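# Align the odd knob in each knob-box row

## Task

In every row of the knob box (A1 to A4, B1 to B4, and so forth), three or more knobs share one pointing mark. Rotate each knob whose mark differs from that majority until it matches its row, and make sure every other knob still points at the mark it had at the start.

## Robot and tools

Robot: two FANUC CRX-5iA arms, left_arm and right_arm, each ending in a parallel two-finger gripper that opens to 50 mm. Measured base positions: left_arm at (-0.065, +0.448, 0) m, right_arm at (+0.003, -0.484, 0) m, both yawed very slightly. A camera stand sits on the floor behind them.

Frames. All poses, velocities and targets use the scene frame: origin at table-top height halfway between the nominal bases, +z up, +x away from the robots over the table, left_arm on the +y side (not necessarily the left of any image). In the gripper's own frame the fingers extend along +z and close along x. end_effector_position is the point between the pads; fingertips lie 17.5 mm beyond it. A block juts about 10 cm toward the gripper's -y and rotates with it. Reported poses can be off by a few cm.

execute_actions(actions, cameras). actions is a list of actions; each action is a list of up to 15 rows, one per 1/30 s step; if fewer, the last row is held for the rest. Every row has 18 numbers in [-1, 1], both arms always: left dx, dy, dz, rx, ry, rz, gripper position, force_limit, speed, then the same nine for the right arm. dx to rz are offsets, not poses: measured along scene axes from that arm's Hand target as it was when the action began (every row counts from that same start, not from the row before). Scale: 1.0 = 0.6 m or 180 degrees; rx, ry, rz form one rotation vector, turning about the Hand target's position. Sending the same offset again moves further. Six zeros means go to (hold) the current Hand target. cameras: list of names, ["all"], or [] ; images come by default only with an empty actions list.

Gripper numbers (absolute commands, not offsets): position +1 = fully open (50 mm), about -0.65 = pads touching, -1 = close until stopped (use this to grip). force_limit: -1 about 20 N per pad, 0 about 102 N, +1 about 185 N (actual may exceed by ~15 N). speed: -1 = 20 mm/s, 0 = 85, +1 = 150. Both start at +1. A 0 is a real command, so to leave a gripper unchanged resend its last three numbers. New force or speed only take effect with a position change of at least 0.01.

move(target, speed, blend, blocking, cameras). target is one 18-number row or a list of up to 15 such rows, same layout and scale as above; every row is an offset from the Hand targets at the start of the move, not from the previous row. Paths are straight, rotations take the shorter way, and all arms finish together within 10 s. speed: path top speed in m/s, 0.002 to 1, default 0.25 (rotation up to twice that in rad/s); one value or one per target. blend: corner rounding in m per target, default 0 (full stop at each). Finger numbers of later targets are applied on arrival there. blocking=false returns after about 0.5 s while motion continues. Paths ignore obstacles. The result adds a move: line with the outcome (done, off_target, moving, held, fault) and limits (paced = pose clipped, held = steps withheld).

wait(seconds 0 to 10, cameras): lets time pass holding commands; returns early if a running move ends. stop(cameras): brakes a running move; fingers continue. zoom_image(camera, region=[x0, y0, x1, y1]) in pixels of the camera's latest image, at most 504 by 504. read_manual(section="licences"): licence texts only. finished_scene(scene): ends the current scene, given its number; call nothing after it in that reply.

Cameras: cam_head_left, cam_head_right, cam_high, cam_low, cam_left_wrist, cam_right_wrist, all 896x504. A calibration (K, distortion, T_world_to_cam) is provided; fixed cameras may have shifted up to about 2.3 degrees and 9 mm, and wrist views can lag while the arm moves.

Control behaviour. Each step the commanded pose is clipped to within 70 mm and 16 degrees of the measured one, so one action may fall short. Hand target in results is the last commanded pose after clipping and is the base for the next offsets. A gripper often rests short of it; the next command (even zeros) requests it again, otherwise send the remaining gap as an offset. To stop pressing on something, command the target back past the gripper.

Results: end_effector_position (m) and end_effector_quat_wxyz in the scene frame; Hand target; Tool commands; object_status per gripper: 0 moving, 1 stopped while opening, 2 stopped while closing (holding), 3 reached position or pads met (likely empty); position_measured in counts, opening = (250 - counts) x 0.202 mm. Flange force: outside force along the gripper's axes, noisy, includes held weight; "no reading" near singular poses. Joint velocities may say "within noise". MOTOR HOT warns of overheating; OVER-TEMPERATURE FAULT brakes that arm 30 to 60 s or more.

Avoid: net force of 150 N on an arm, or joint contact torque at its limit (150 N m for waist, shoulder, elbow; 37.6 N m for the three wrist joints) - either freezes the arm for 10 s. Arms are stiff, so aiming even slightly beyond a firm surface, such as a knob or the box, can fault; approach slowly. Keep arms apart: a clearance check holds some commands but does not stop finger closing, and contact between arms can fail the task. Do not knock anything off the table, slam, or drop parts. Long stretched poses and held loads heat motors. For the knobs, centre them between the pads, grip gently, and turn with rz only as far as needed, leaving the correct knobs untouched.

Each tool is called after "Call:" by a JSON object that holds its "op" and its "data", one argument or row to a line.

## Session

Call:
{"op": "execute_actions", "data": {
  "actions": []
}}

Scene clock: 0.00 s.
left_arm: end_effector_position=(+0.1790, -0.1054, +0.1641) position_measured=3 object_status=3 end_effector_quat_wxyz=(+0.142, +0.535, +0.596, -0.582) | right_arm: end_effector_position=(+0.1883, -0.6763, +0.1324) position_measured=3 object_status=3 end_effector_quat_wxyz=(-0.124, +0.753, +0.563, +0.318)
Joint positions: left_arm=[-0.595 0.394 -0.662 1.549 -1.253 -0.432] | right_arm=[-1.03 -0.049 -0.411 -0.595 -1.589 0.884]
Joint velocities: within noise
Flange force (N): no reading
Hand target: left_arm +0.1790, -0.1054, +0.1641; +0.142, +0.535, +0.596, -0.582 | right_arm +0.1883, -0.6763, +0.1324; -0.124, +0.753, +0.563, +0.318
Tool commands: left_gripper/position=+1.0 left_gripper/force_limit=+1.0 left_gripper/speed=+1.0 right_gripper/position=+1.0 right_gripper/force_limit=+1.0 right_gripper/speed=+1.0
camera_calibration:
cam_left_wrist: T_world_to_cam=[[-0.392141, 0.470076, -0.79073, 0.260626], [0.90506, 0.0433537, -0.423068, -0.0659949], [-0.164593, -0.881561, -0.442448, 0.142938], [0, 0, 0, 1]] pos_world=[0.185458, 0.00635582, 0.241407]
cam_right_wrist: T_world_to_cam=[[0.160337, 0.766586, 0.621802, 0.41345], [0.772142, -0.489837, 0.404791, -0.505321], [0.614889, 0.415216, -0.670453, 0.384309], [0, 0, 0, 1]] pos_world=[0.0875815, -0.724042, 0.205126]

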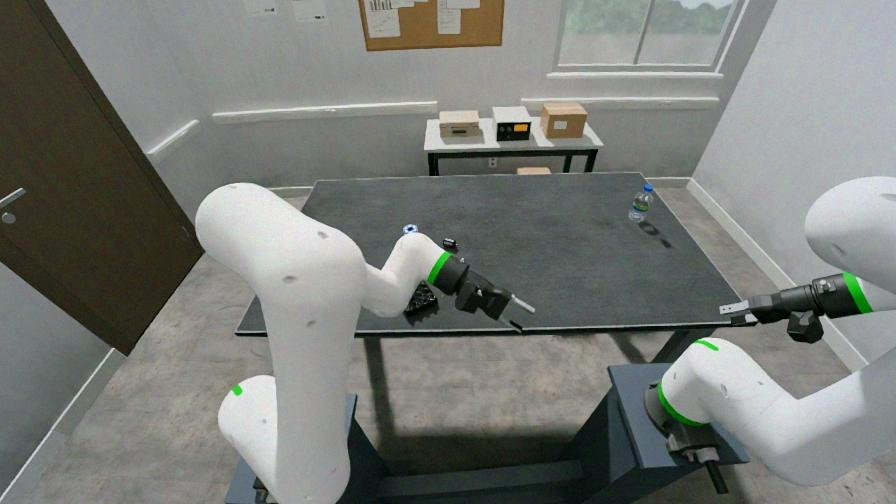

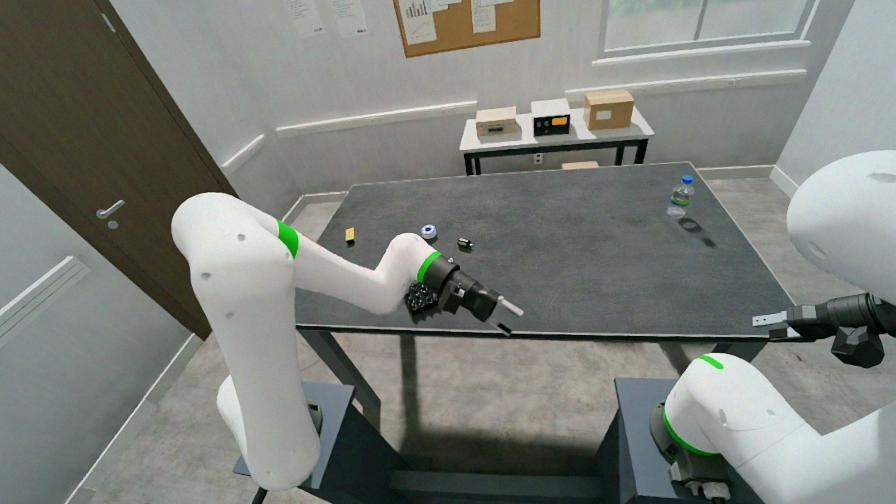

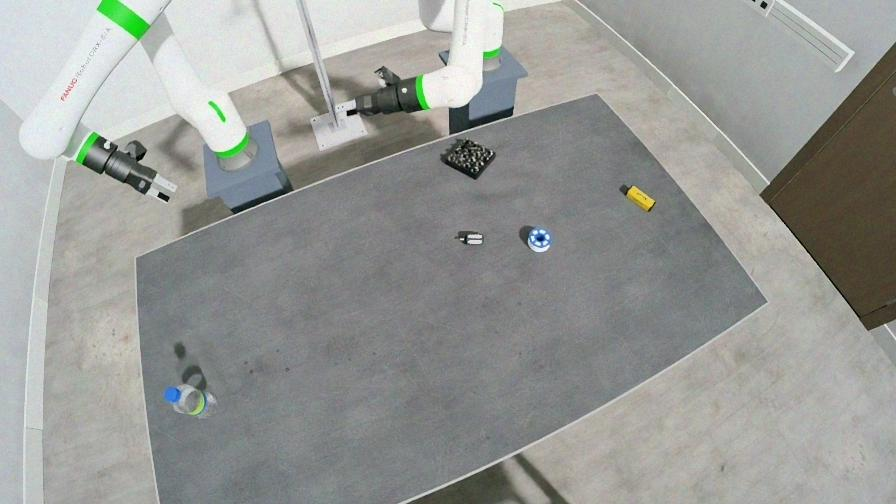

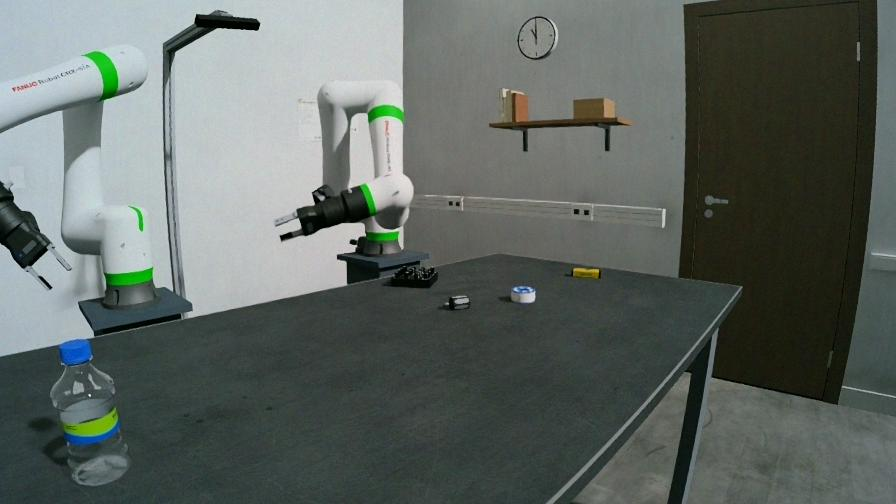

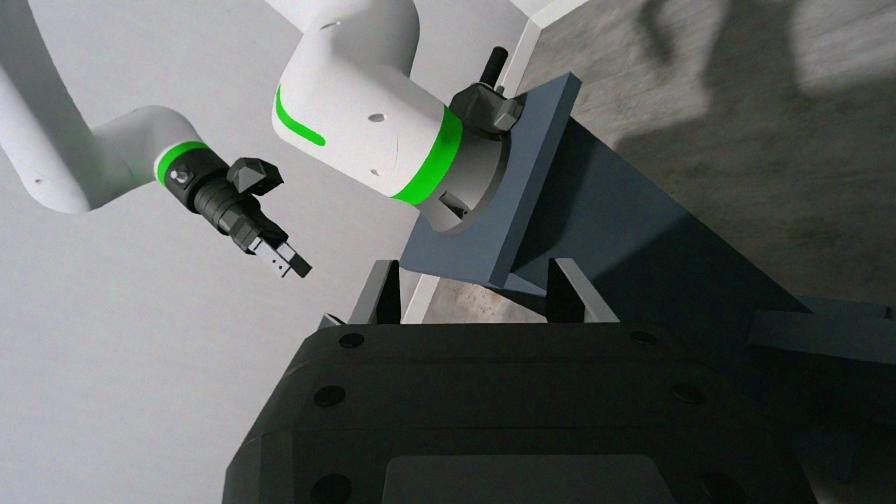

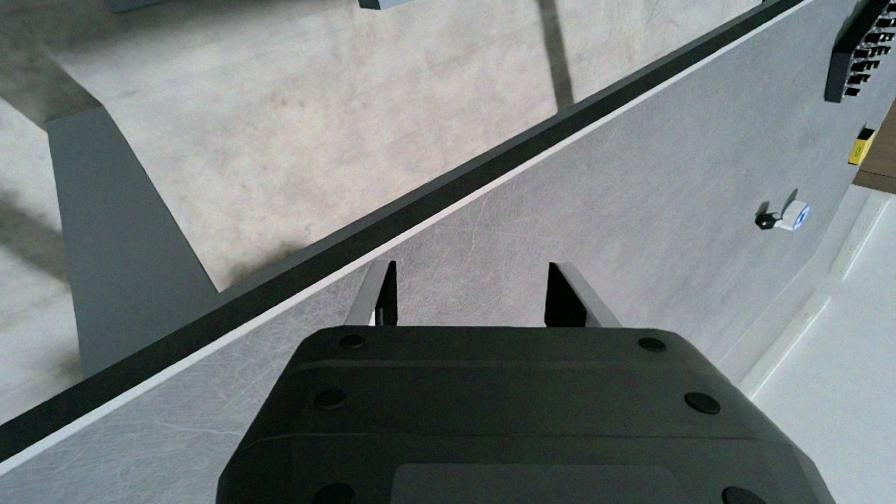

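Call:
{"op": "zoom_image", "data": {
  "camera": "cam_high",
  "region": [430, 126, 514, 186]
}}

Call:
{"op": "zoom_image", "data": {
  "camera": "cam_head_right",
  "region": [395, 270, 451, 326]
}}

Scaled by 6.000 from the camera's 896x504 image, which has a finer 1280x720 frame.

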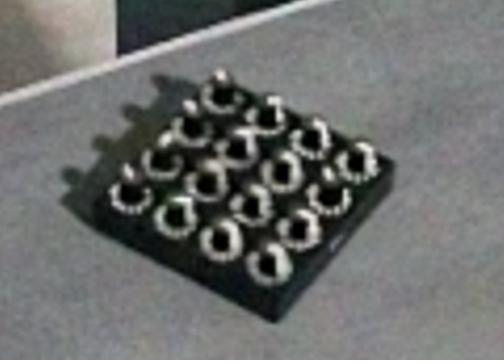

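Scaled by 9.000 from the camera's 896x504 image, which has a finer 1280x720 frame.

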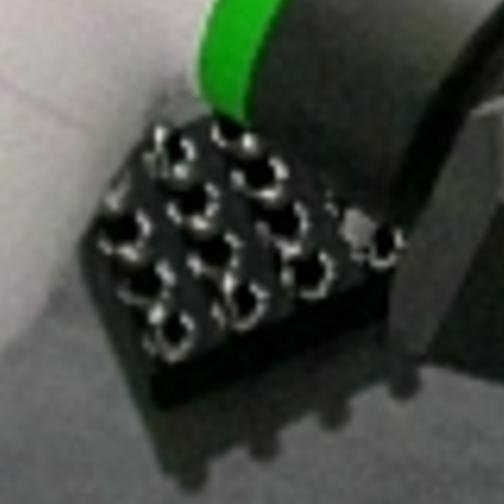

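Call:
{"op": "move", "data": {
  "target": [0.385,0.452,0.03,0.3494,-0.2124,-0.0294,1,1,1,0,0,0,0,0,0,1,1,1],
  "speed": 0.35,
  "cameras": ["cam_left_wrist","cam_high"]
}}

Scene clock: 17.00 s.
left_arm: end_effector_position=(+0.4100, +0.1658, +0.1821) position_measured=3 object_status=3 end_effector_quat_wxyz=(+0.000, +0.707, +0.708, +0.000) | right_arm: end_effector_position=(+0.1883, -0.6763, +0.1324) position_measured=3 object_status=3 end_effector_quat_wxyz=(-0.124, +0.753, +0.563, +0.318)
Joint positions: left_arm=[-0.259 0.285 0.093 0.001 -1.379 0.3] | right_arm=[-1.03 -0.049 -0.411 -0.595 -1.589 0.884]
Flange force (N): left_arm=[-1.2 4.1 -0.9] | right_arm=[2.2 3.3 -2.1]
Hand target: left_arm +0.4100, +0.1658, +0.1821; +0.000, +0.707, +0.708, +0.000 | right_arm +0.1883, -0.6763, +0.1324; -0.124, +0.753, +0.563, +0.318
Off the commanded pose: left_arm 0.000 m, 0 deg | right_arm 0.000 m, 0 deg.
move: done
camera_calibration:
cam_left_wrist: T_world_to_cam=[[-0.00380696, 0.999984, -0.00421937, -0.152375], [0.944882, 0.00497852, 0.327374, -0.425785], [0.32739, -0.0027405, -0.944885, 0.172117], [0, 0, 0, 1]] pos_world=[0.345387, 0.154964, 0.301379]
Images, in order (width x height): cam_high 896x504, cam_left_wrist 896x504.

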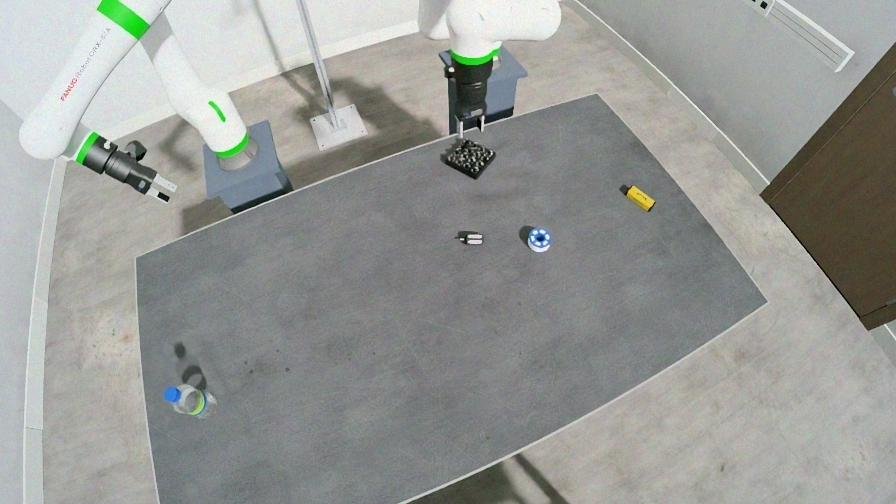

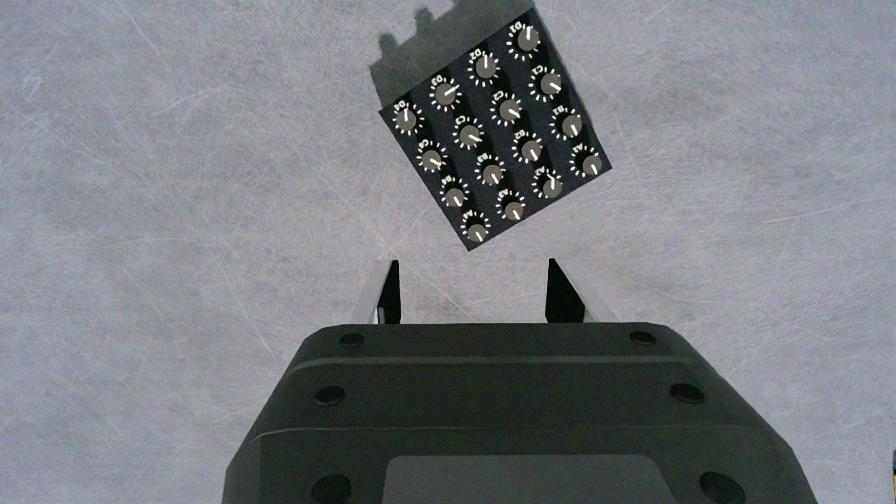

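Call:
{"op": "zoom_image", "data": {
  "camera": "cam_left_wrist",
  "region": [370, 0, 500, 130]
}}

Call:
{"op": "zoom_image", "data": {
  "camera": "cam_left_wrist",
  "region": [490, 0, 620, 130]
}}

Call:
{"op": "zoom_image", "data": {
  "camera": "cam_left_wrist",
  "region": [430, 130, 620, 255]
}}

Scaled by 3.877 from the camera's 896x504 image, which has a finer 1280x720 frame.

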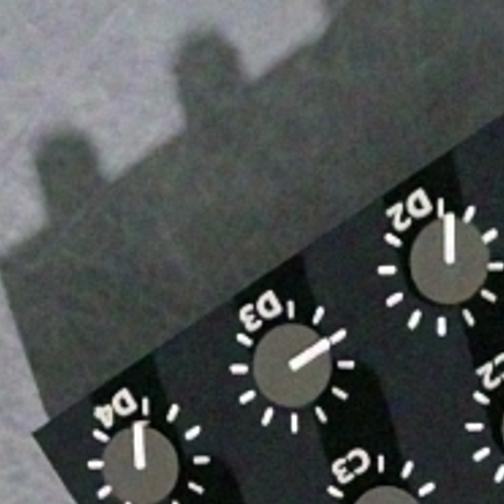

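Scaled by 3.877 from the camera's 896x504 image, which has a finer 1280x720 frame.

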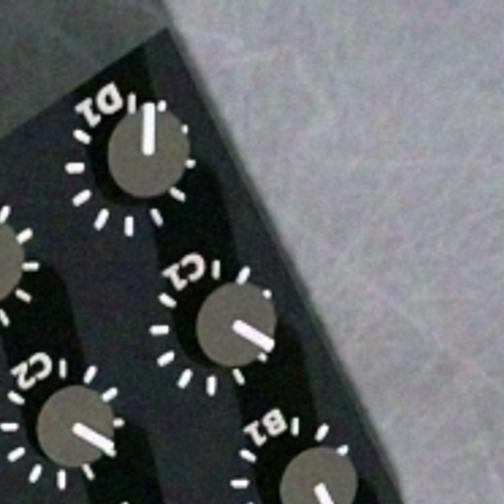

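Scaled by 2.653 from the camera's 896x504 image, which has a finer 1280x720 frame.

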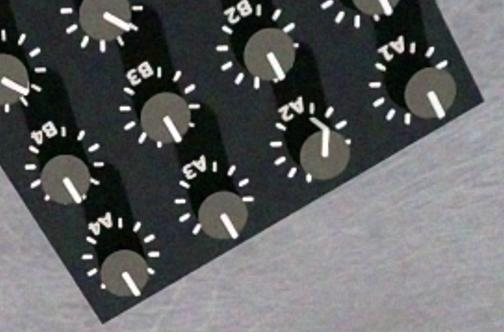

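Call:
{"op": "move", "data": {
  "target": [-0.115,-0.0213,-0.1370,0,0,0,-0.056,-1,-0.5,0,0,0,0,0,0,1,1,1],
  "cameras": ["cam_left_wrist","cam_low","cam_high"]
}}

Call:
{"op": "zoom_image", "data": {
  "camera": "cam_left_wrist",
  "region": [350, 130, 602, 332]
}}

Call:
{"op": "zoom_image", "data": {
  "camera": "cam_low",
  "region": [360, 210, 480, 310]
}}

Scene clock: 47.77 s.
left_arm: end_effector_position=(+0.3411, +0.1530, +0.0999) position_measured=161 object_status=3 end_effector_quat_wxyz=(+0.000, +0.707, +0.708, +0.000) | right_arm: end_effector_position=(+0.1883, -0.6763, +0.1324) position_measured=3 object_status=3 end_effector_quat_wxyz=(-0.124, +0.753, +0.563, +0.318)
Joint positions: left_arm=[-0.327 0.222 -0.186 0.001 -1.162 0.367] | right_arm=[-1.03 -0.049 -0.411 -0.595 -1.589 0.884]
Flange force (N): left_arm=[-0.8 3.9 -0.4] | right_arm=[2.1 2.4 -2.1]
Hand target: left_arm +0.3410, +0.1530, +0.0999; +0.000, +0.707, +0.708, +0.000 | right_arm +0.1883, -0.6763, +0.1324; -0.124, +0.753, +0.563, +0.318
Off the commanded pose: left_arm 0.000 m, 0 deg | right_arm 0.000 m, 0 deg.
move: done
camera_calibration:
cam_left_wrist: T_world_to_cam=[[-0.0038071, 0.999984, -0.00421973, -0.140185], [0.944851, 0.00497903, 0.327464, -0.333719], [0.327479, -0.00274033, -0.944854, 0.116938], [0, 0, 0, 1]] pos_world=[0.276487, 0.142164, 0.219179]
Images, in order (width x height): cam_high 896x504, cam_low 896x504, cam_left_wrist 896x504.

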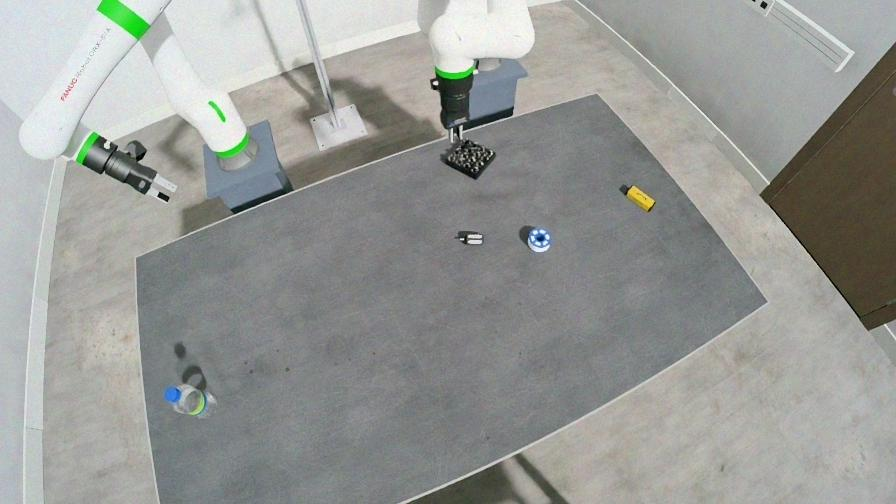

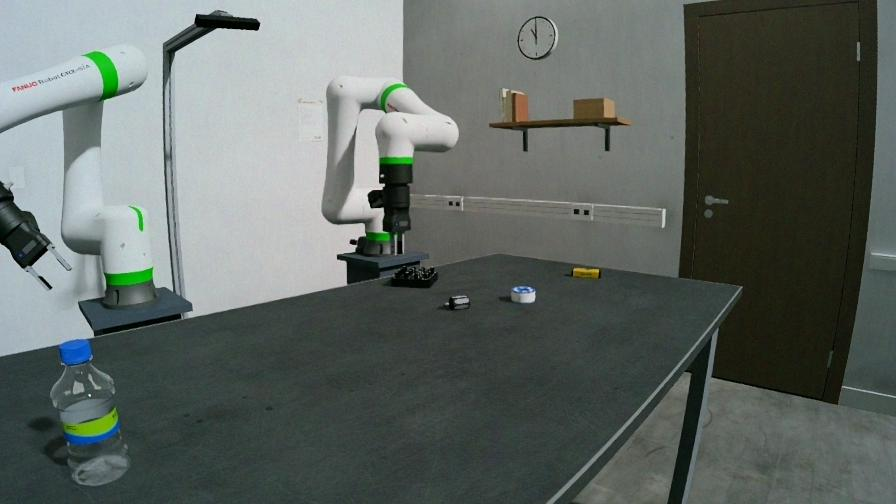

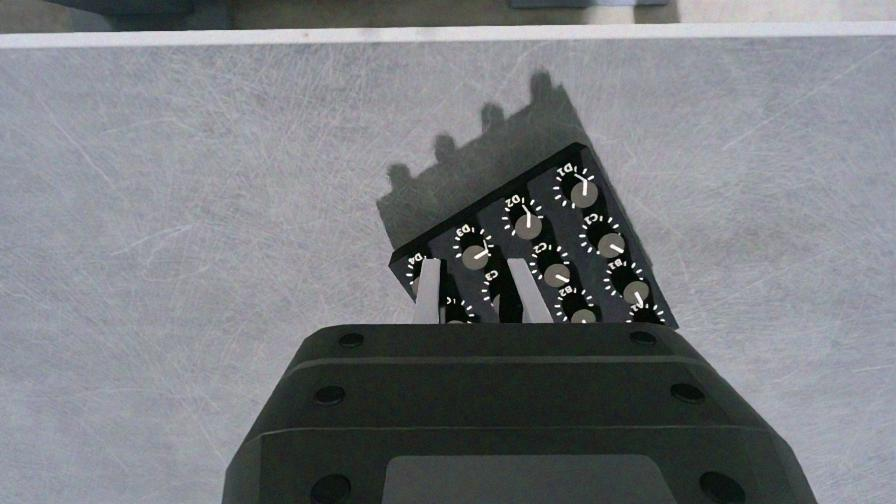

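Scaled by 2.000 from the camera's 896x504 image, which has a finer 1280x720 frame.

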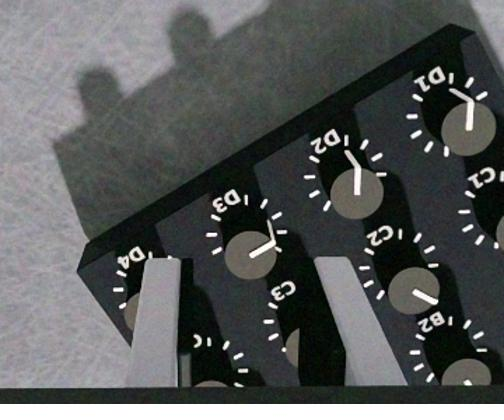

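Scaled by 4.200 from the camera's 896x504 image, which has a finer 1280x720 frame.

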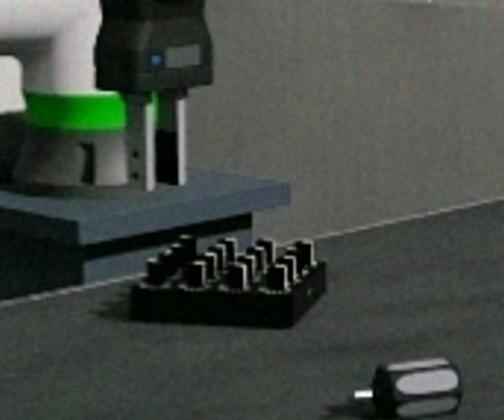

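Call:
{"op": "move", "data": {
  "target": [-0.0018,0.0005,-0.0832,0,0,0,-0.056,-0.8,-0.5,0,0,0,0,0,0,1,1,1],
  "speed": 0.08,
  "cameras": ["cam_left_wrist"]
}}

Call:
{"op": "move", "data": {
  "target": [0,0,0,0,0,0,-1,-0.8,-1,0,0,0,0,0,0,1,1,1]
}}

Scene clock: 56.37 s.
left_arm: end_effector_position=(+0.3400, +0.1533, +0.0500) position_measured=161 object_status=3 end_effector_quat_wxyz=(+0.000, +0.707, +0.708, +0.000) | right_arm: end_effector_position=(+0.1883, -0.6763, +0.1324) position_measured=3 object_status=3 end_effector_quat_wxyz=(-0.124, +0.753, +0.563, +0.318)
Joint positions: left_arm=[-0.327 0.276 -0.248 0.001 -1.047 0.368] | right_arm=[-1.03 -0.049 -0.411 -0.595 -1.589 0.884]
Flange force (N): left_arm=[-0.6 3.9 0.4] | right_arm=[2.0 2.6 -2.7]
Hand target: left_arm +0.3400, +0.1533, +0.0500; +0.000, +0.707, +0.708, +0.000 | right_arm +0.1883, -0.6763, +0.1324; -0.124, +0.753, +0.563, +0.318
Off the commanded pose: left_arm 0.000 m, 0 deg | right_arm 0.000 m, 0 deg.
move: done
camera_calibration:
cam_left_wrist: T_world_to_cam=[[-0.00390137, 0.999983, -0.00425305, -0.140667], [0.94485, 0.00507902, 0.327463, -0.316355], [0.327479, -0.00274095, -0.944854, 0.0701508], [0, 0, 0, 1]] pos_world=[0.275387, 0.142464, 0.169279]
Images, in order (width x height): cam_left_wrist 896x504.

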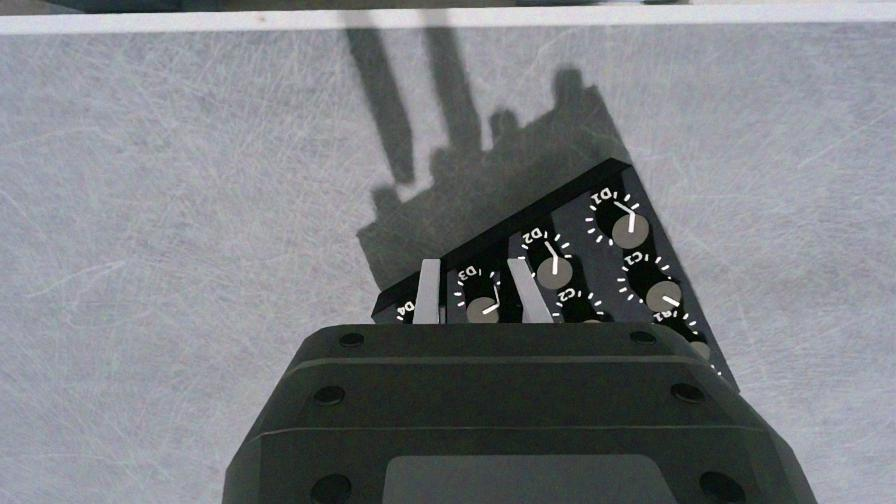

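Scene clock: 57.00 s.
left_arm: end_effector_position=(+0.3400, +0.1533, +0.0500) position_measured=202 object_status=0 end_effector_quat_wxyz=(+0.000, +0.707, +0.708, +0.000) | right_arm: end_effector_position=(+0.1883, -0.6763, +0.1324) position_measured=3 object_status=3 end_effector_quat_wxyz=(-0.124, +0.753, +0.563, +0.318)
Joint positions: left_arm=[-0.327 0.276 -0.248 0.001 -1.047 0.368] | right_arm=[-1.03 -0.049 -0.411 -0.595 -1.589 0.884]
Flange force (N): left_arm=[1.7 3.8 -0.9] | right_arm=[1.6 2.6 -2.5]
Hand target: left_arm +0.3400, +0.1533, +0.0500; +0.000, +0.707, +0.708, +0.000 | right_arm +0.1883, -0.6763, +0.1324; -0.124, +0.753, +0.563, +0.318
Off the commanded pose: left_arm 0.000 m, 0 deg | right_arm 0.000 m, 0 deg.
move: done

Call:
{"op": "move", "data": {
  "target": [0,0,0,0,0,0.3333,-1,-0.8,-1,0,0,0,0,0,0,1,1,1],
  "speed": 0.3
}}

Call:
{"op": "move", "data": {
  "target": [0,0,0,0,0,0,-0.056,-0.8,-1,0,0,0,0,0,0,1,1,1]
}}

Call:
{"op": "move", "data": {
  "target": [0,0,0.09,0,0,0,-0.056,-0.8,-1,0,0,0,0,0,0,1,1,1],
  "speed": 0.12,
  "cameras": ["cam_left_wrist"]
}}

Call:
{"op": "zoom_image", "data": {
  "camera": "cam_left_wrist",
  "region": [350, 120, 602, 332]
}}

Scene clock: 62.60 s.
left_arm: end_effector_position=(+0.3400, +0.1533, +0.0500) position_measured=202 object_status=2 end_effector_quat_wxyz=(+0.000, +0.258, +0.966, +0.000) | right_arm: end_effector_position=(+0.1883, -0.6763, +0.1324) position_measured=3 object_status=3 end_effector_quat_wxyz=(-0.124, +0.753, +0.563, +0.318)
Joint positions: left_arm=[-0.328 0.275 -0.248 0 -1.046 1.415] | right_arm=[-1.03 -0.049 -0.411 -0.595 -1.589 0.884]
Flange force (N): left_arm=[-5.3 0.5 -0.3] | right_arm=[1.0 3.8 -2.0]
Hand target: left_arm +0.3400, +0.1533, +0.0500; +0.000, +0.258, +0.966, +0.000 | right_arm +0.1883, -0.6763, +0.1324; -0.124, +0.753, +0.563, +0.318
Off the commanded pose: left_arm 0.000 m, 0 deg | right_arm 0.000 m, 0 deg.
move: done

Scene clock: 63.27 s.
left_arm: end_effector_position=(+0.3400, +0.1533, +0.0500) position_measured=161 object_status=3 end_effector_quat_wxyz=(+0.000, +0.258, +0.966, +0.000) | right_arm: end_effector_position=(+0.1883, -0.6763, +0.1324) position_measured=3 object_status=3 end_effector_quat_wxyz=(-0.124, +0.753, +0.563, +0.318)
Joint positions: left_arm=[-0.328 0.276 -0.248 0 -1.046 1.415] | right_arm=[-1.03 -0.049 -0.411 -0.595 -1.589 0.884]
Flange force (N): left_arm=[-3.4 1.1 0.6] | right_arm=[0.9 1.9 -2.4]
Hand target: left_arm +0.3400, +0.1533, +0.0500; +0.000, +0.258, +0.966, +0.000 | right_arm +0.1883, -0.6763, +0.1324; -0.124, +0.753, +0.563, +0.318
Off the commanded pose: left_arm 0.000 m, 0 deg | right_arm 0.000 m, 0 deg.
move: done

Scene clock: 64.03 s.
left_arm: end_effector_position=(+0.3400, +0.1533, +0.1040) position_measured=161 object_status=3 end_effector_quat_wxyz=(+0.000, +0.258, +0.966, +0.000) | right_arm: end_effector_position=(+0.1883, -0.6763, +0.1324) position_measured=3 object_status=3 end_effector_quat_wxyz=(-0.124, +0.753, +0.563, +0.318)
Joint positions: left_arm=[-0.328 0.215 -0.183 0 -1.171 1.415] | right_arm=[-1.03 -0.049 -0.411 -0.595 -1.589 0.884]
Flange force (N): left_arm=[-3.3 1.2 -0.4] | right_arm=[1.6 3.2 -2.4]
Hand target: left_arm +0.3400, +0.1533, +0.1040; +0.000, +0.258, +0.966, +0.000 | right_arm +0.1883, -0.6763, +0.1324; -0.124, +0.753, +0.563, +0.318
Off the commanded pose: left_arm 0.000 m, 0 deg | right_arm 0.000 m, 0 deg.
move: done
camera_calibration:
cam_left_wrist: T_world_to_cam=[[-0.867883, 0.496751, -0.00415841, 0.230415], [0.468186, 0.820719, 0.327449, -0.296928], [0.166074, 0.282241, -0.94486, 0.132286], [0, 0, 0, 1]] pos_world=[0.317022, 0.0918992, 0.223178]
Images, in order (width x height): cam_left_wrist 896x504.

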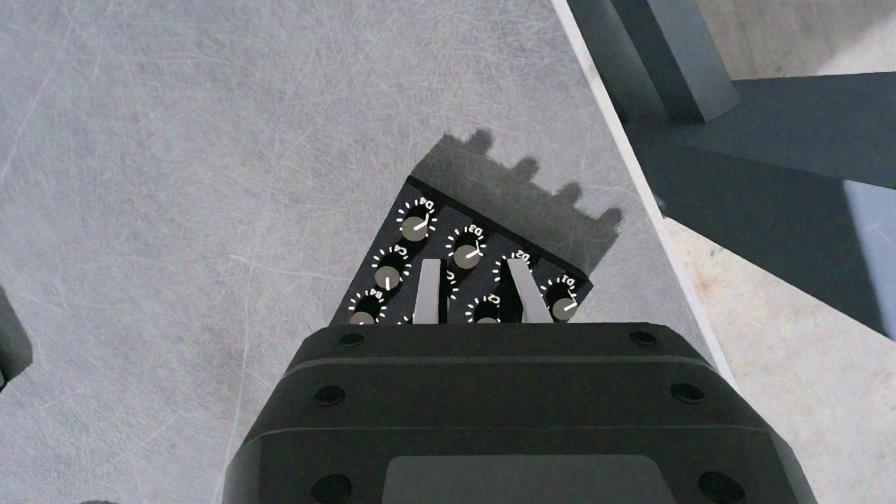

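Scaled by 2.000 from the camera's 896x504 image, which has a finer 1280x720 frame.

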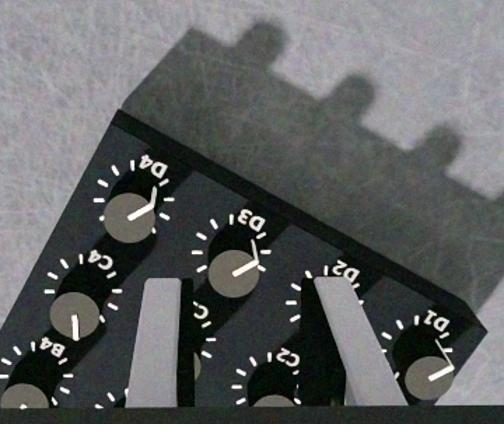

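Call:
{"op": "move", "data": {
  "target": [
    [0.09,0.109,0,0,0,-0.5,-0.056,-0.8,-1,0,0,0,0,0,0,1,1,1],
    [0.09,0.109,-0.09,0,0,-0.5,-0.056,-0.8,-1,0,0,0,0,0,0,1,1,1]
  ],
  "speed": [0.4,0.1]
}}

Call:
{"op": "move", "data": {
  "target": [0,0,0,0,0,0,-1,-0.8,-1,0,0,0,0,0,0,1,1,1],
  "cameras": ["cam_left_wrist"]
}}

Scene clock: 70.17 s.
left_arm: end_effector_position=(+0.3941, +0.2187, +0.0502) position_measured=161 object_status=3 end_effector_quat_wxyz=(+0.000, +0.866, +0.501, +0.000) | right_arm: end_effector_position=(+0.1883, -0.6763, +0.1324) position_measured=3 object_status=3 end_effector_quat_wxyz=(-0.124, +0.753, +0.563, +0.318)
Joint positions: left_arm=[-0.168 0.303 -0.212 0.001 -1.056 -0.316] | right_arm=[-1.03 -0.049 -0.411 -0.595 -1.589 0.884]
Flange force (N): left_arm=[13.6 -27.3 -133.9] | right_arm=[1.5 3.0 -1.4]
Hand target: left_arm +0.3940, +0.2187, +0.0500; +0.000, +0.866, +0.500, +0.000 | right_arm +0.1883, -0.6763, +0.1324; -0.124, +0.753, +0.563, +0.318
Off the commanded pose: left_arm 0.000 m, 0 deg | right_arm 0.000 m, 0 deg.
move: done

Scene clock: 71.30 s.
left_arm: end_effector_position=(+0.3940, +0.2189, +0.0499) position_measured=251 object_status=3 end_effector_quat_wxyz=(+0.000, +0.866, +0.500, +0.000) | right_arm: end_effector_position=(+0.1883, -0.6763, +0.1324) position_measured=3 object_status=3 end_effector_quat_wxyz=(-0.124, +0.753, +0.563, +0.318)
Joint positions: left_arm=[-0.168 0.303 -0.212 0 -1.055 -0.316] | right_arm=[-1.03 -0.049 -0.411 -0.595 -1.589 0.884]
Flange force (N): left_arm=[36.5 -0.6 -97.6] | right_arm=[1.6 2.8 -1.4]
Hand target: left_arm +0.3940, +0.2187, +0.0500; +0.000, +0.866, +0.500, +0.000 | right_arm +0.1883, -0.6763, +0.1324; -0.124, +0.753, +0.563, +0.318
Off the commanded pose: left_arm 0.000 m, 0 deg | right_arm 0.000 m, 0 deg.
move: done
camera_calibration:
cam_left_wrist: T_world_to_cam=[[0.496817, 0.867847, -0.00385494, -0.374415], [0.820682, -0.468363, 0.327287, -0.215088], [0.282229, -0.165765, -0.944917, 0.106069], [0, 0, 0, 1]] pos_world=[0.332599, 0.241778, 0.169178]
Images, in order (width x height): cam_left_wrist 896x504.

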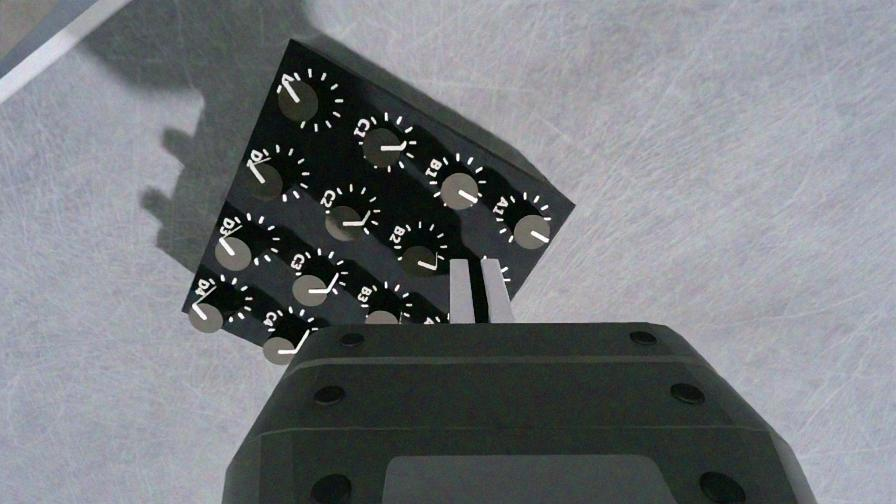

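Call:
{"op": "move", "data": {
  "target": [0,0,0.12,0,0,0,-1,-0.8,-1,0,0,0,0,0,0,1,1,1],
  "speed": 0.08,
  "cameras": ["cam_left_wrist"]
}}

Call:
{"op": "move", "data": {
  "target": [-0.0667,0,0.08,0,0,0.1667,-1,-0.8,-1,0,0,0,0,0,0,1,1,1],
  "cameras": ["cam_left_wrist"]
}}

Scene clock: 75.20 s.
left_arm: end_effector_position=(+0.3940, +0.2187, +0.1220) position_measured=251 object_status=3 end_effector_quat_wxyz=(+0.000, +0.866, +0.500, +0.000) | right_arm: end_effector_position=(+0.1883, -0.6763, +0.1324) position_measured=3 object_status=3 end_effector_quat_wxyz=(-0.124, +0.753, +0.563, +0.318)
Joint positions: left_arm=[-0.168 0.228 -0.123 0.001 -1.22 -0.315] | right_arm=[-1.03 -0.049 -0.411 -0.595 -1.589 0.884]
Flange force (N): left_arm=[1.9 4.0 -0.2] | right_arm=[2.1 2.4 -2.7]
Hand target: left_arm +0.3940, +0.2187, +0.1220; +0.000, +0.866, +0.500, +0.000 | right_arm +0.1883, -0.6763, +0.1324; -0.124, +0.753, +0.563, +0.318
Off the commanded pose: left_arm 0.000 m, 0 deg | right_arm 0.000 m, 0 deg.
move: done
camera_calibration:
cam_left_wrist: T_world_to_cam=[[0.496765, 0.867875, -0.00420534, -0.373956], [0.820742, -0.4682, 0.327372, -0.23878], [0.282149, -0.166078, -0.944886, 0.174181], [0, 0, 0, 1]] pos_world=[0.332599, 0.241678, 0.241179]
Images, in order (width x height): cam_left_wrist 896x504.

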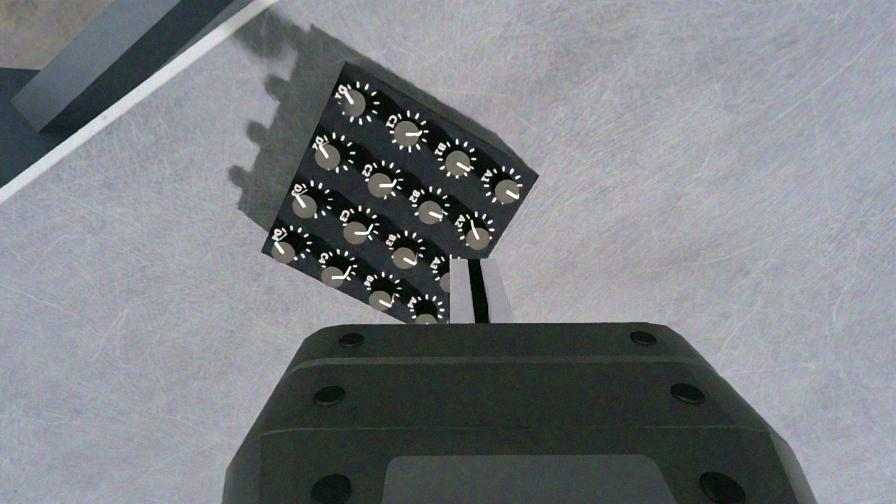

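Scene clock: 76.67 s.
left_arm: end_effector_position=(+0.3539, +0.2187, +0.1700) position_measured=251 object_status=3 end_effector_quat_wxyz=(+0.000, +0.707, +0.708, +0.000) | right_arm: end_effector_position=(+0.1883, -0.6763, +0.1324) position_measured=3 object_status=3 end_effector_quat_wxyz=(-0.124, +0.753, +0.563, +0.318)
Joint positions: left_arm=[-0.186 0.107 -0.148 0.001 -1.316 0.226] | right_arm=[-1.03 -0.049 -0.411 -0.595 -1.589 0.884]
Flange force (N): left_arm=[-0.1 3.2 -1.5] | right_arm=[1.6 3.3 -1.8]
Hand target: left_arm +0.3539, +0.2187, +0.1700; +0.000, +0.707, +0.708, +0.000 | right_arm +0.1883, -0.6763, +0.1324; -0.124, +0.753, +0.563, +0.318
Off the commanded pose: left_arm 0.000 m, 0 deg | right_arm 0.000 m, 0 deg.
move: done
camera_calibration:
cam_left_wrist: T_world_to_cam=[[-0.00380723, 0.999984, -0.00421946, -0.205539], [0.944882, 0.00497881, 0.327374, -0.369046], [0.32739, -0.0027405, -0.944885, 0.179101], [0, 0, 0, 1]] pos_world=[0.289287, 0.207864, 0.289179]
Images, in order (width x height): cam_left_wrist 896x504.

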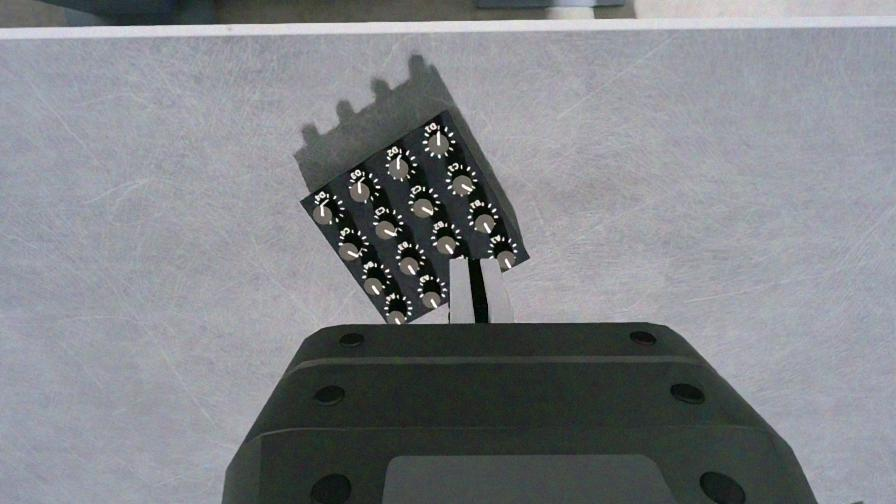

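Call:
{"op": "move", "data": {
  "target": [0.0685,0.0088,-0.15,0,0,-0.1667,-0.056,-0.8,-1,0,0,0,0,0,0,1,1,1],
  "cameras": ["cam_left_wrist"]
}}

Call:
{"op": "zoom_image", "data": {
  "camera": "cam_left_wrist",
  "region": [370, 140, 622, 332]
}}

Scene clock: 91.43 s.
left_arm: end_effector_position=(+0.3951, +0.2240, +0.0800) position_measured=161 object_status=3 end_effector_quat_wxyz=(+0.000, +0.866, +0.500, +0.000) | right_arm: end_effector_position=(+0.1883, -0.6763, +0.1324) position_measured=3 object_status=3 end_effector_quat_wxyz=(-0.124, +0.753, +0.563, +0.318)
Joint positions: left_arm=[-0.157 0.266 -0.182 0.001 -1.123 -0.326] | right_arm=[-1.03 -0.049 -0.411 -0.595 -1.589 0.884]
Flange force (N): left_arm=[1.3 2.8 0.0] | right_arm=[1.0 3.3 -2.2]
Hand target: left_arm +0.3950, +0.2240, +0.0800; +0.000, +0.866, +0.500, +0.000 | right_arm +0.1883, -0.6763, +0.1324; -0.124, +0.753, +0.563, +0.318
Off the commanded pose: left_arm 0.000 m, 0 deg | right_arm 0.000 m, 0 deg.
move: done
camera_calibration:
cam_left_wrist: T_world_to_cam=[[0.496751, 0.867883, -0.00415841, -0.379285], [0.820719, -0.468186, 0.327449, -0.223495], [0.282241, -0.166074, -0.94486, 0.135123], [0, 0, 0, 1]] pos_world=[0.333699, 0.246978, 0.199278]
Images, in order (width x height): cam_left_wrist 896x504.

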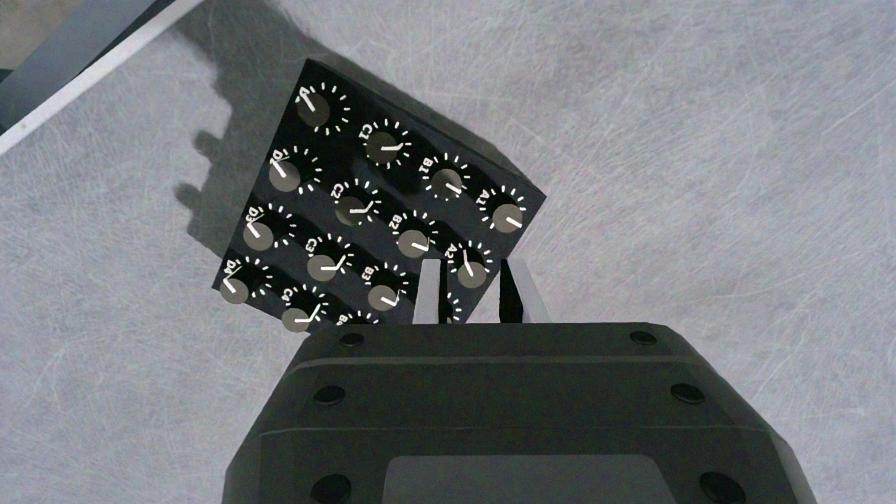

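Scaled by 2.000 from the camera's 896x504 image, which has a finer 1280x720 frame.

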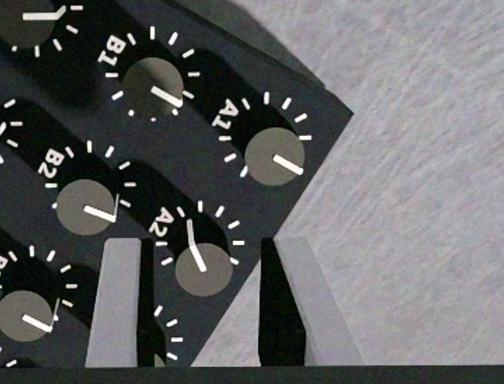

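Call:
{"op": "move", "data": {
  "target": [0.0003,0.0008,-0.05,0,0,0,-0.056,-0.8,-1,0,0,0,0,0,0,1,1,1],
  "speed": 0.04
}}

Call:
{"op": "move", "data": {
  "target": [0,0,0,0,0,0,-1,-0.8,-1,0,0,0,0,0,0,1,1,1]
}}

Scene clock: 95.20 s.
left_arm: end_effector_position=(+0.3952, +0.2245, +0.0500) position_measured=161 object_status=3 end_effector_quat_wxyz=(+0.000, +0.866, +0.500, +0.000) | right_arm: end_effector_position=(+0.1883, -0.6763, +0.1324) position_measured=3 object_status=3 end_effector_quat_wxyz=(-0.124, +0.753, +0.563, +0.318)
Joint positions: left_arm=[-0.156 0.3 -0.216 0.001 -1.055 -0.327] | right_arm=[-1.03 -0.049 -0.411 -0.595 -1.589 0.884]
Flange force (N): left_arm=[2.0 2.9 0.2] | right_arm=[2.5 2.9 -1.8]
Hand target: left_arm +0.3952, +0.2245, +0.0500; +0.000, +0.866, +0.500, +0.000 | right_arm +0.1883, -0.6763, +0.1324; -0.124, +0.753, +0.563, +0.318
Off the commanded pose: left_arm 0.000 m, 0 deg | right_arm 0.000 m, 0 deg.
move: done

Scene clock: 95.83 s.
left_arm: end_effector_position=(+0.3952, +0.2245, +0.0500) position_measured=202 object_status=0 end_effector_quat_wxyz=(+0.000, +0.866, +0.500, +0.000) | right_arm: end_effector_position=(+0.1883, -0.6763, +0.1324) position_measured=3 object_status=3 end_effector_quat_wxyz=(-0.124, +0.753, +0.563, +0.318)
Joint positions: left_arm=[-0.156 0.3 -0.216 0.001 -1.054 -0.327] | right_arm=[-1.03 -0.049 -0.411 -0.595 -1.589 0.884]
Flange force (N): left_arm=[3.3 3.7 0.0] | right_arm=[1.3 2.6 -2.1]
Hand target: left_arm +0.3952, +0.2245, +0.0500; +0.000, +0.866, +0.500, +0.000 | right_arm +0.1883, -0.6763, +0.1324; -0.124, +0.753, +0.563, +0.318
Off the commanded pose: left_arm 0.000 m, 0 deg | right_arm 0.000 m, 0 deg.
move: done

Call:
{"op": "move", "data": {
  "target": [
    [0,0,0,0,0,-0.41,-1,-0.8,-1,0,0,0,0,0,0,1,1,1],
    [0,0,0,0,0,-0.815,-1,-0.8,-1,0,0,0,0,0,0,1,1,1]
  ],
  "speed": 0.4,
  "blend": 0.01
}}

Call:
{"op": "move", "data": {
  "target": [0,0,0,0,0,0,-0.056,-0.8,-1,0,0,0,0,0,0,1,1,1]
}}

Call:
{"op": "move", "data": {
  "target": [0,0,0.1,0,0,0,-0.056,-0.8,-1,0,0,0,0,0,0,1,1,1],
  "speed": 0.12,
  "cameras": ["cam_left_wrist"]
}}

Call:
{"op": "zoom_image", "data": {
  "camera": "cam_left_wrist",
  "region": [370, 140, 622, 332]
}}

Scene clock: 105.87 s.
left_arm: end_effector_position=(+0.3952, +0.2245, +0.0500) position_measured=202 object_status=2 end_effector_quat_wxyz=(+0.000, +0.728, -0.686, +0.000) | right_arm: end_effector_position=(+0.1883, -0.6763, +0.1324) position_measured=3 object_status=3 end_effector_quat_wxyz=(-0.124, +0.753, +0.563, +0.318)
Joint positions: left_arm=[-0.157 0.3 -0.215 -0.001 -1.055 -2.886] | right_arm=[-1.03 -0.049 -0.411 -0.595 -1.589 0.884]
Flange force (N): left_arm=[0.0 -4.2 -0.2] | right_arm=[2.3 2.7 -1.7]
Hand target: left_arm +0.3952, +0.2245, +0.0500; +0.000, +0.728, -0.686, +0.000 | right_arm +0.1883, -0.6763, +0.1324; -0.124, +0.753, +0.563, +0.318
Off the commanded pose: left_arm 0.000 m, 0 deg | right_arm 0.000 m, 0 deg.
move: done

Scene clock: 106.50 s.
left_arm: end_effector_position=(+0.3952, +0.2245, +0.0500) position_measured=161 object_status=0 end_effector_quat_wxyz=(+0.000, +0.728, -0.686, +0.000) | right_arm: end_effector_position=(+0.1883, -0.6763, +0.1324) position_measured=3 object_status=3 end_effector_quat_wxyz=(-0.124, +0.753, +0.563, +0.318)
Joint positions: left_arm=[-0.157 0.3 -0.215 -0.001 -1.055 -2.886] | right_arm=[-1.03 -0.049 -0.411 -0.595 -1.589 0.884]
Flange force (N): left_arm=[-0.2 -3.5 0.3] | right_arm=[1.6 3.1 -2.1]
Hand target: left_arm +0.3952, +0.2245, +0.0500; +0.000, +0.728, -0.686, +0.000 | right_arm +0.1883, -0.6763, +0.1324; -0.124, +0.753, +0.563, +0.318
Off the commanded pose: left_arm 0.000 m, 0 deg | right_arm 0.000 m, 0 deg.
move: done

Scene clock: 107.33 s.
left_arm: end_effector_position=(+0.3952, +0.2244, +0.1100) position_measured=161 object_status=3 end_effector_quat_wxyz=(+0.000, +0.728, -0.686, +0.000) | right_arm: end_effector_position=(+0.1883, -0.6763, +0.1324) position_measured=3 object_status=3 end_effector_quat_wxyz=(-0.124, +0.753, +0.563, +0.318)
Joint positions: left_arm=[-0.157 0.236 -0.143 0 -1.192 -2.887] | right_arm=[-1.03 -0.049 -0.411 -0.595 -1.589 0.884]
Flange force (N): left_arm=[0.4 -3.1 -0.6] | right_arm=[0.8 4.2 -2.7]
Hand target: left_arm +0.3952, +0.2245, +0.1100; +0.000, +0.728, -0.686, +0.000 | right_arm +0.1883, -0.6763, +0.1324; -0.124, +0.753, +0.563, +0.318
Off the commanded pose: left_arm 0.000 m, 0 deg | right_arm 0.000 m, 0 deg.
move: done
camera_calibration:
cam_left_wrist: T_world_to_cam=[[0.0613231, -0.99811, -0.00409061, 0.211346], [-0.943016, -0.0592801, 0.327423, 0.372068], [-0.327047, -0.0162211, -0.944869, 0.370673], [0, 0, 0, 1]] pos_world=[0.459133, 0.239016, 0.229278]
Images, in order (width x height): cam_left_wrist 896x504.

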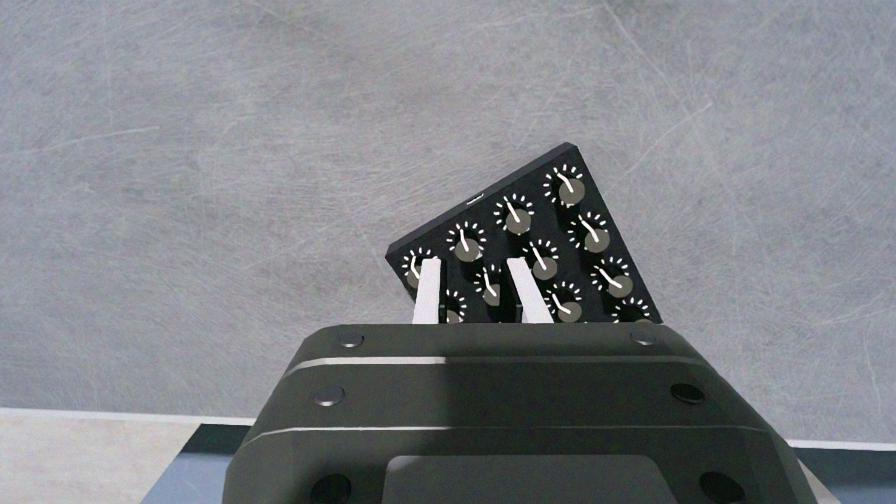

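Scaled by 2.000 from the camera's 896x504 image, which has a finer 1280x720 frame.

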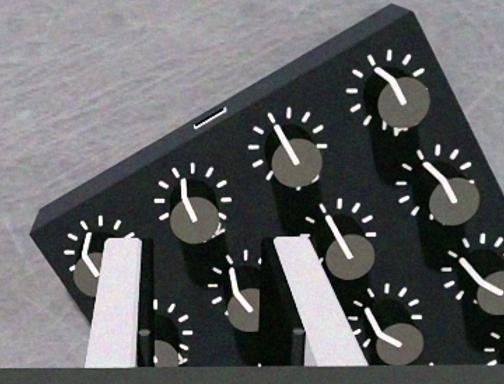

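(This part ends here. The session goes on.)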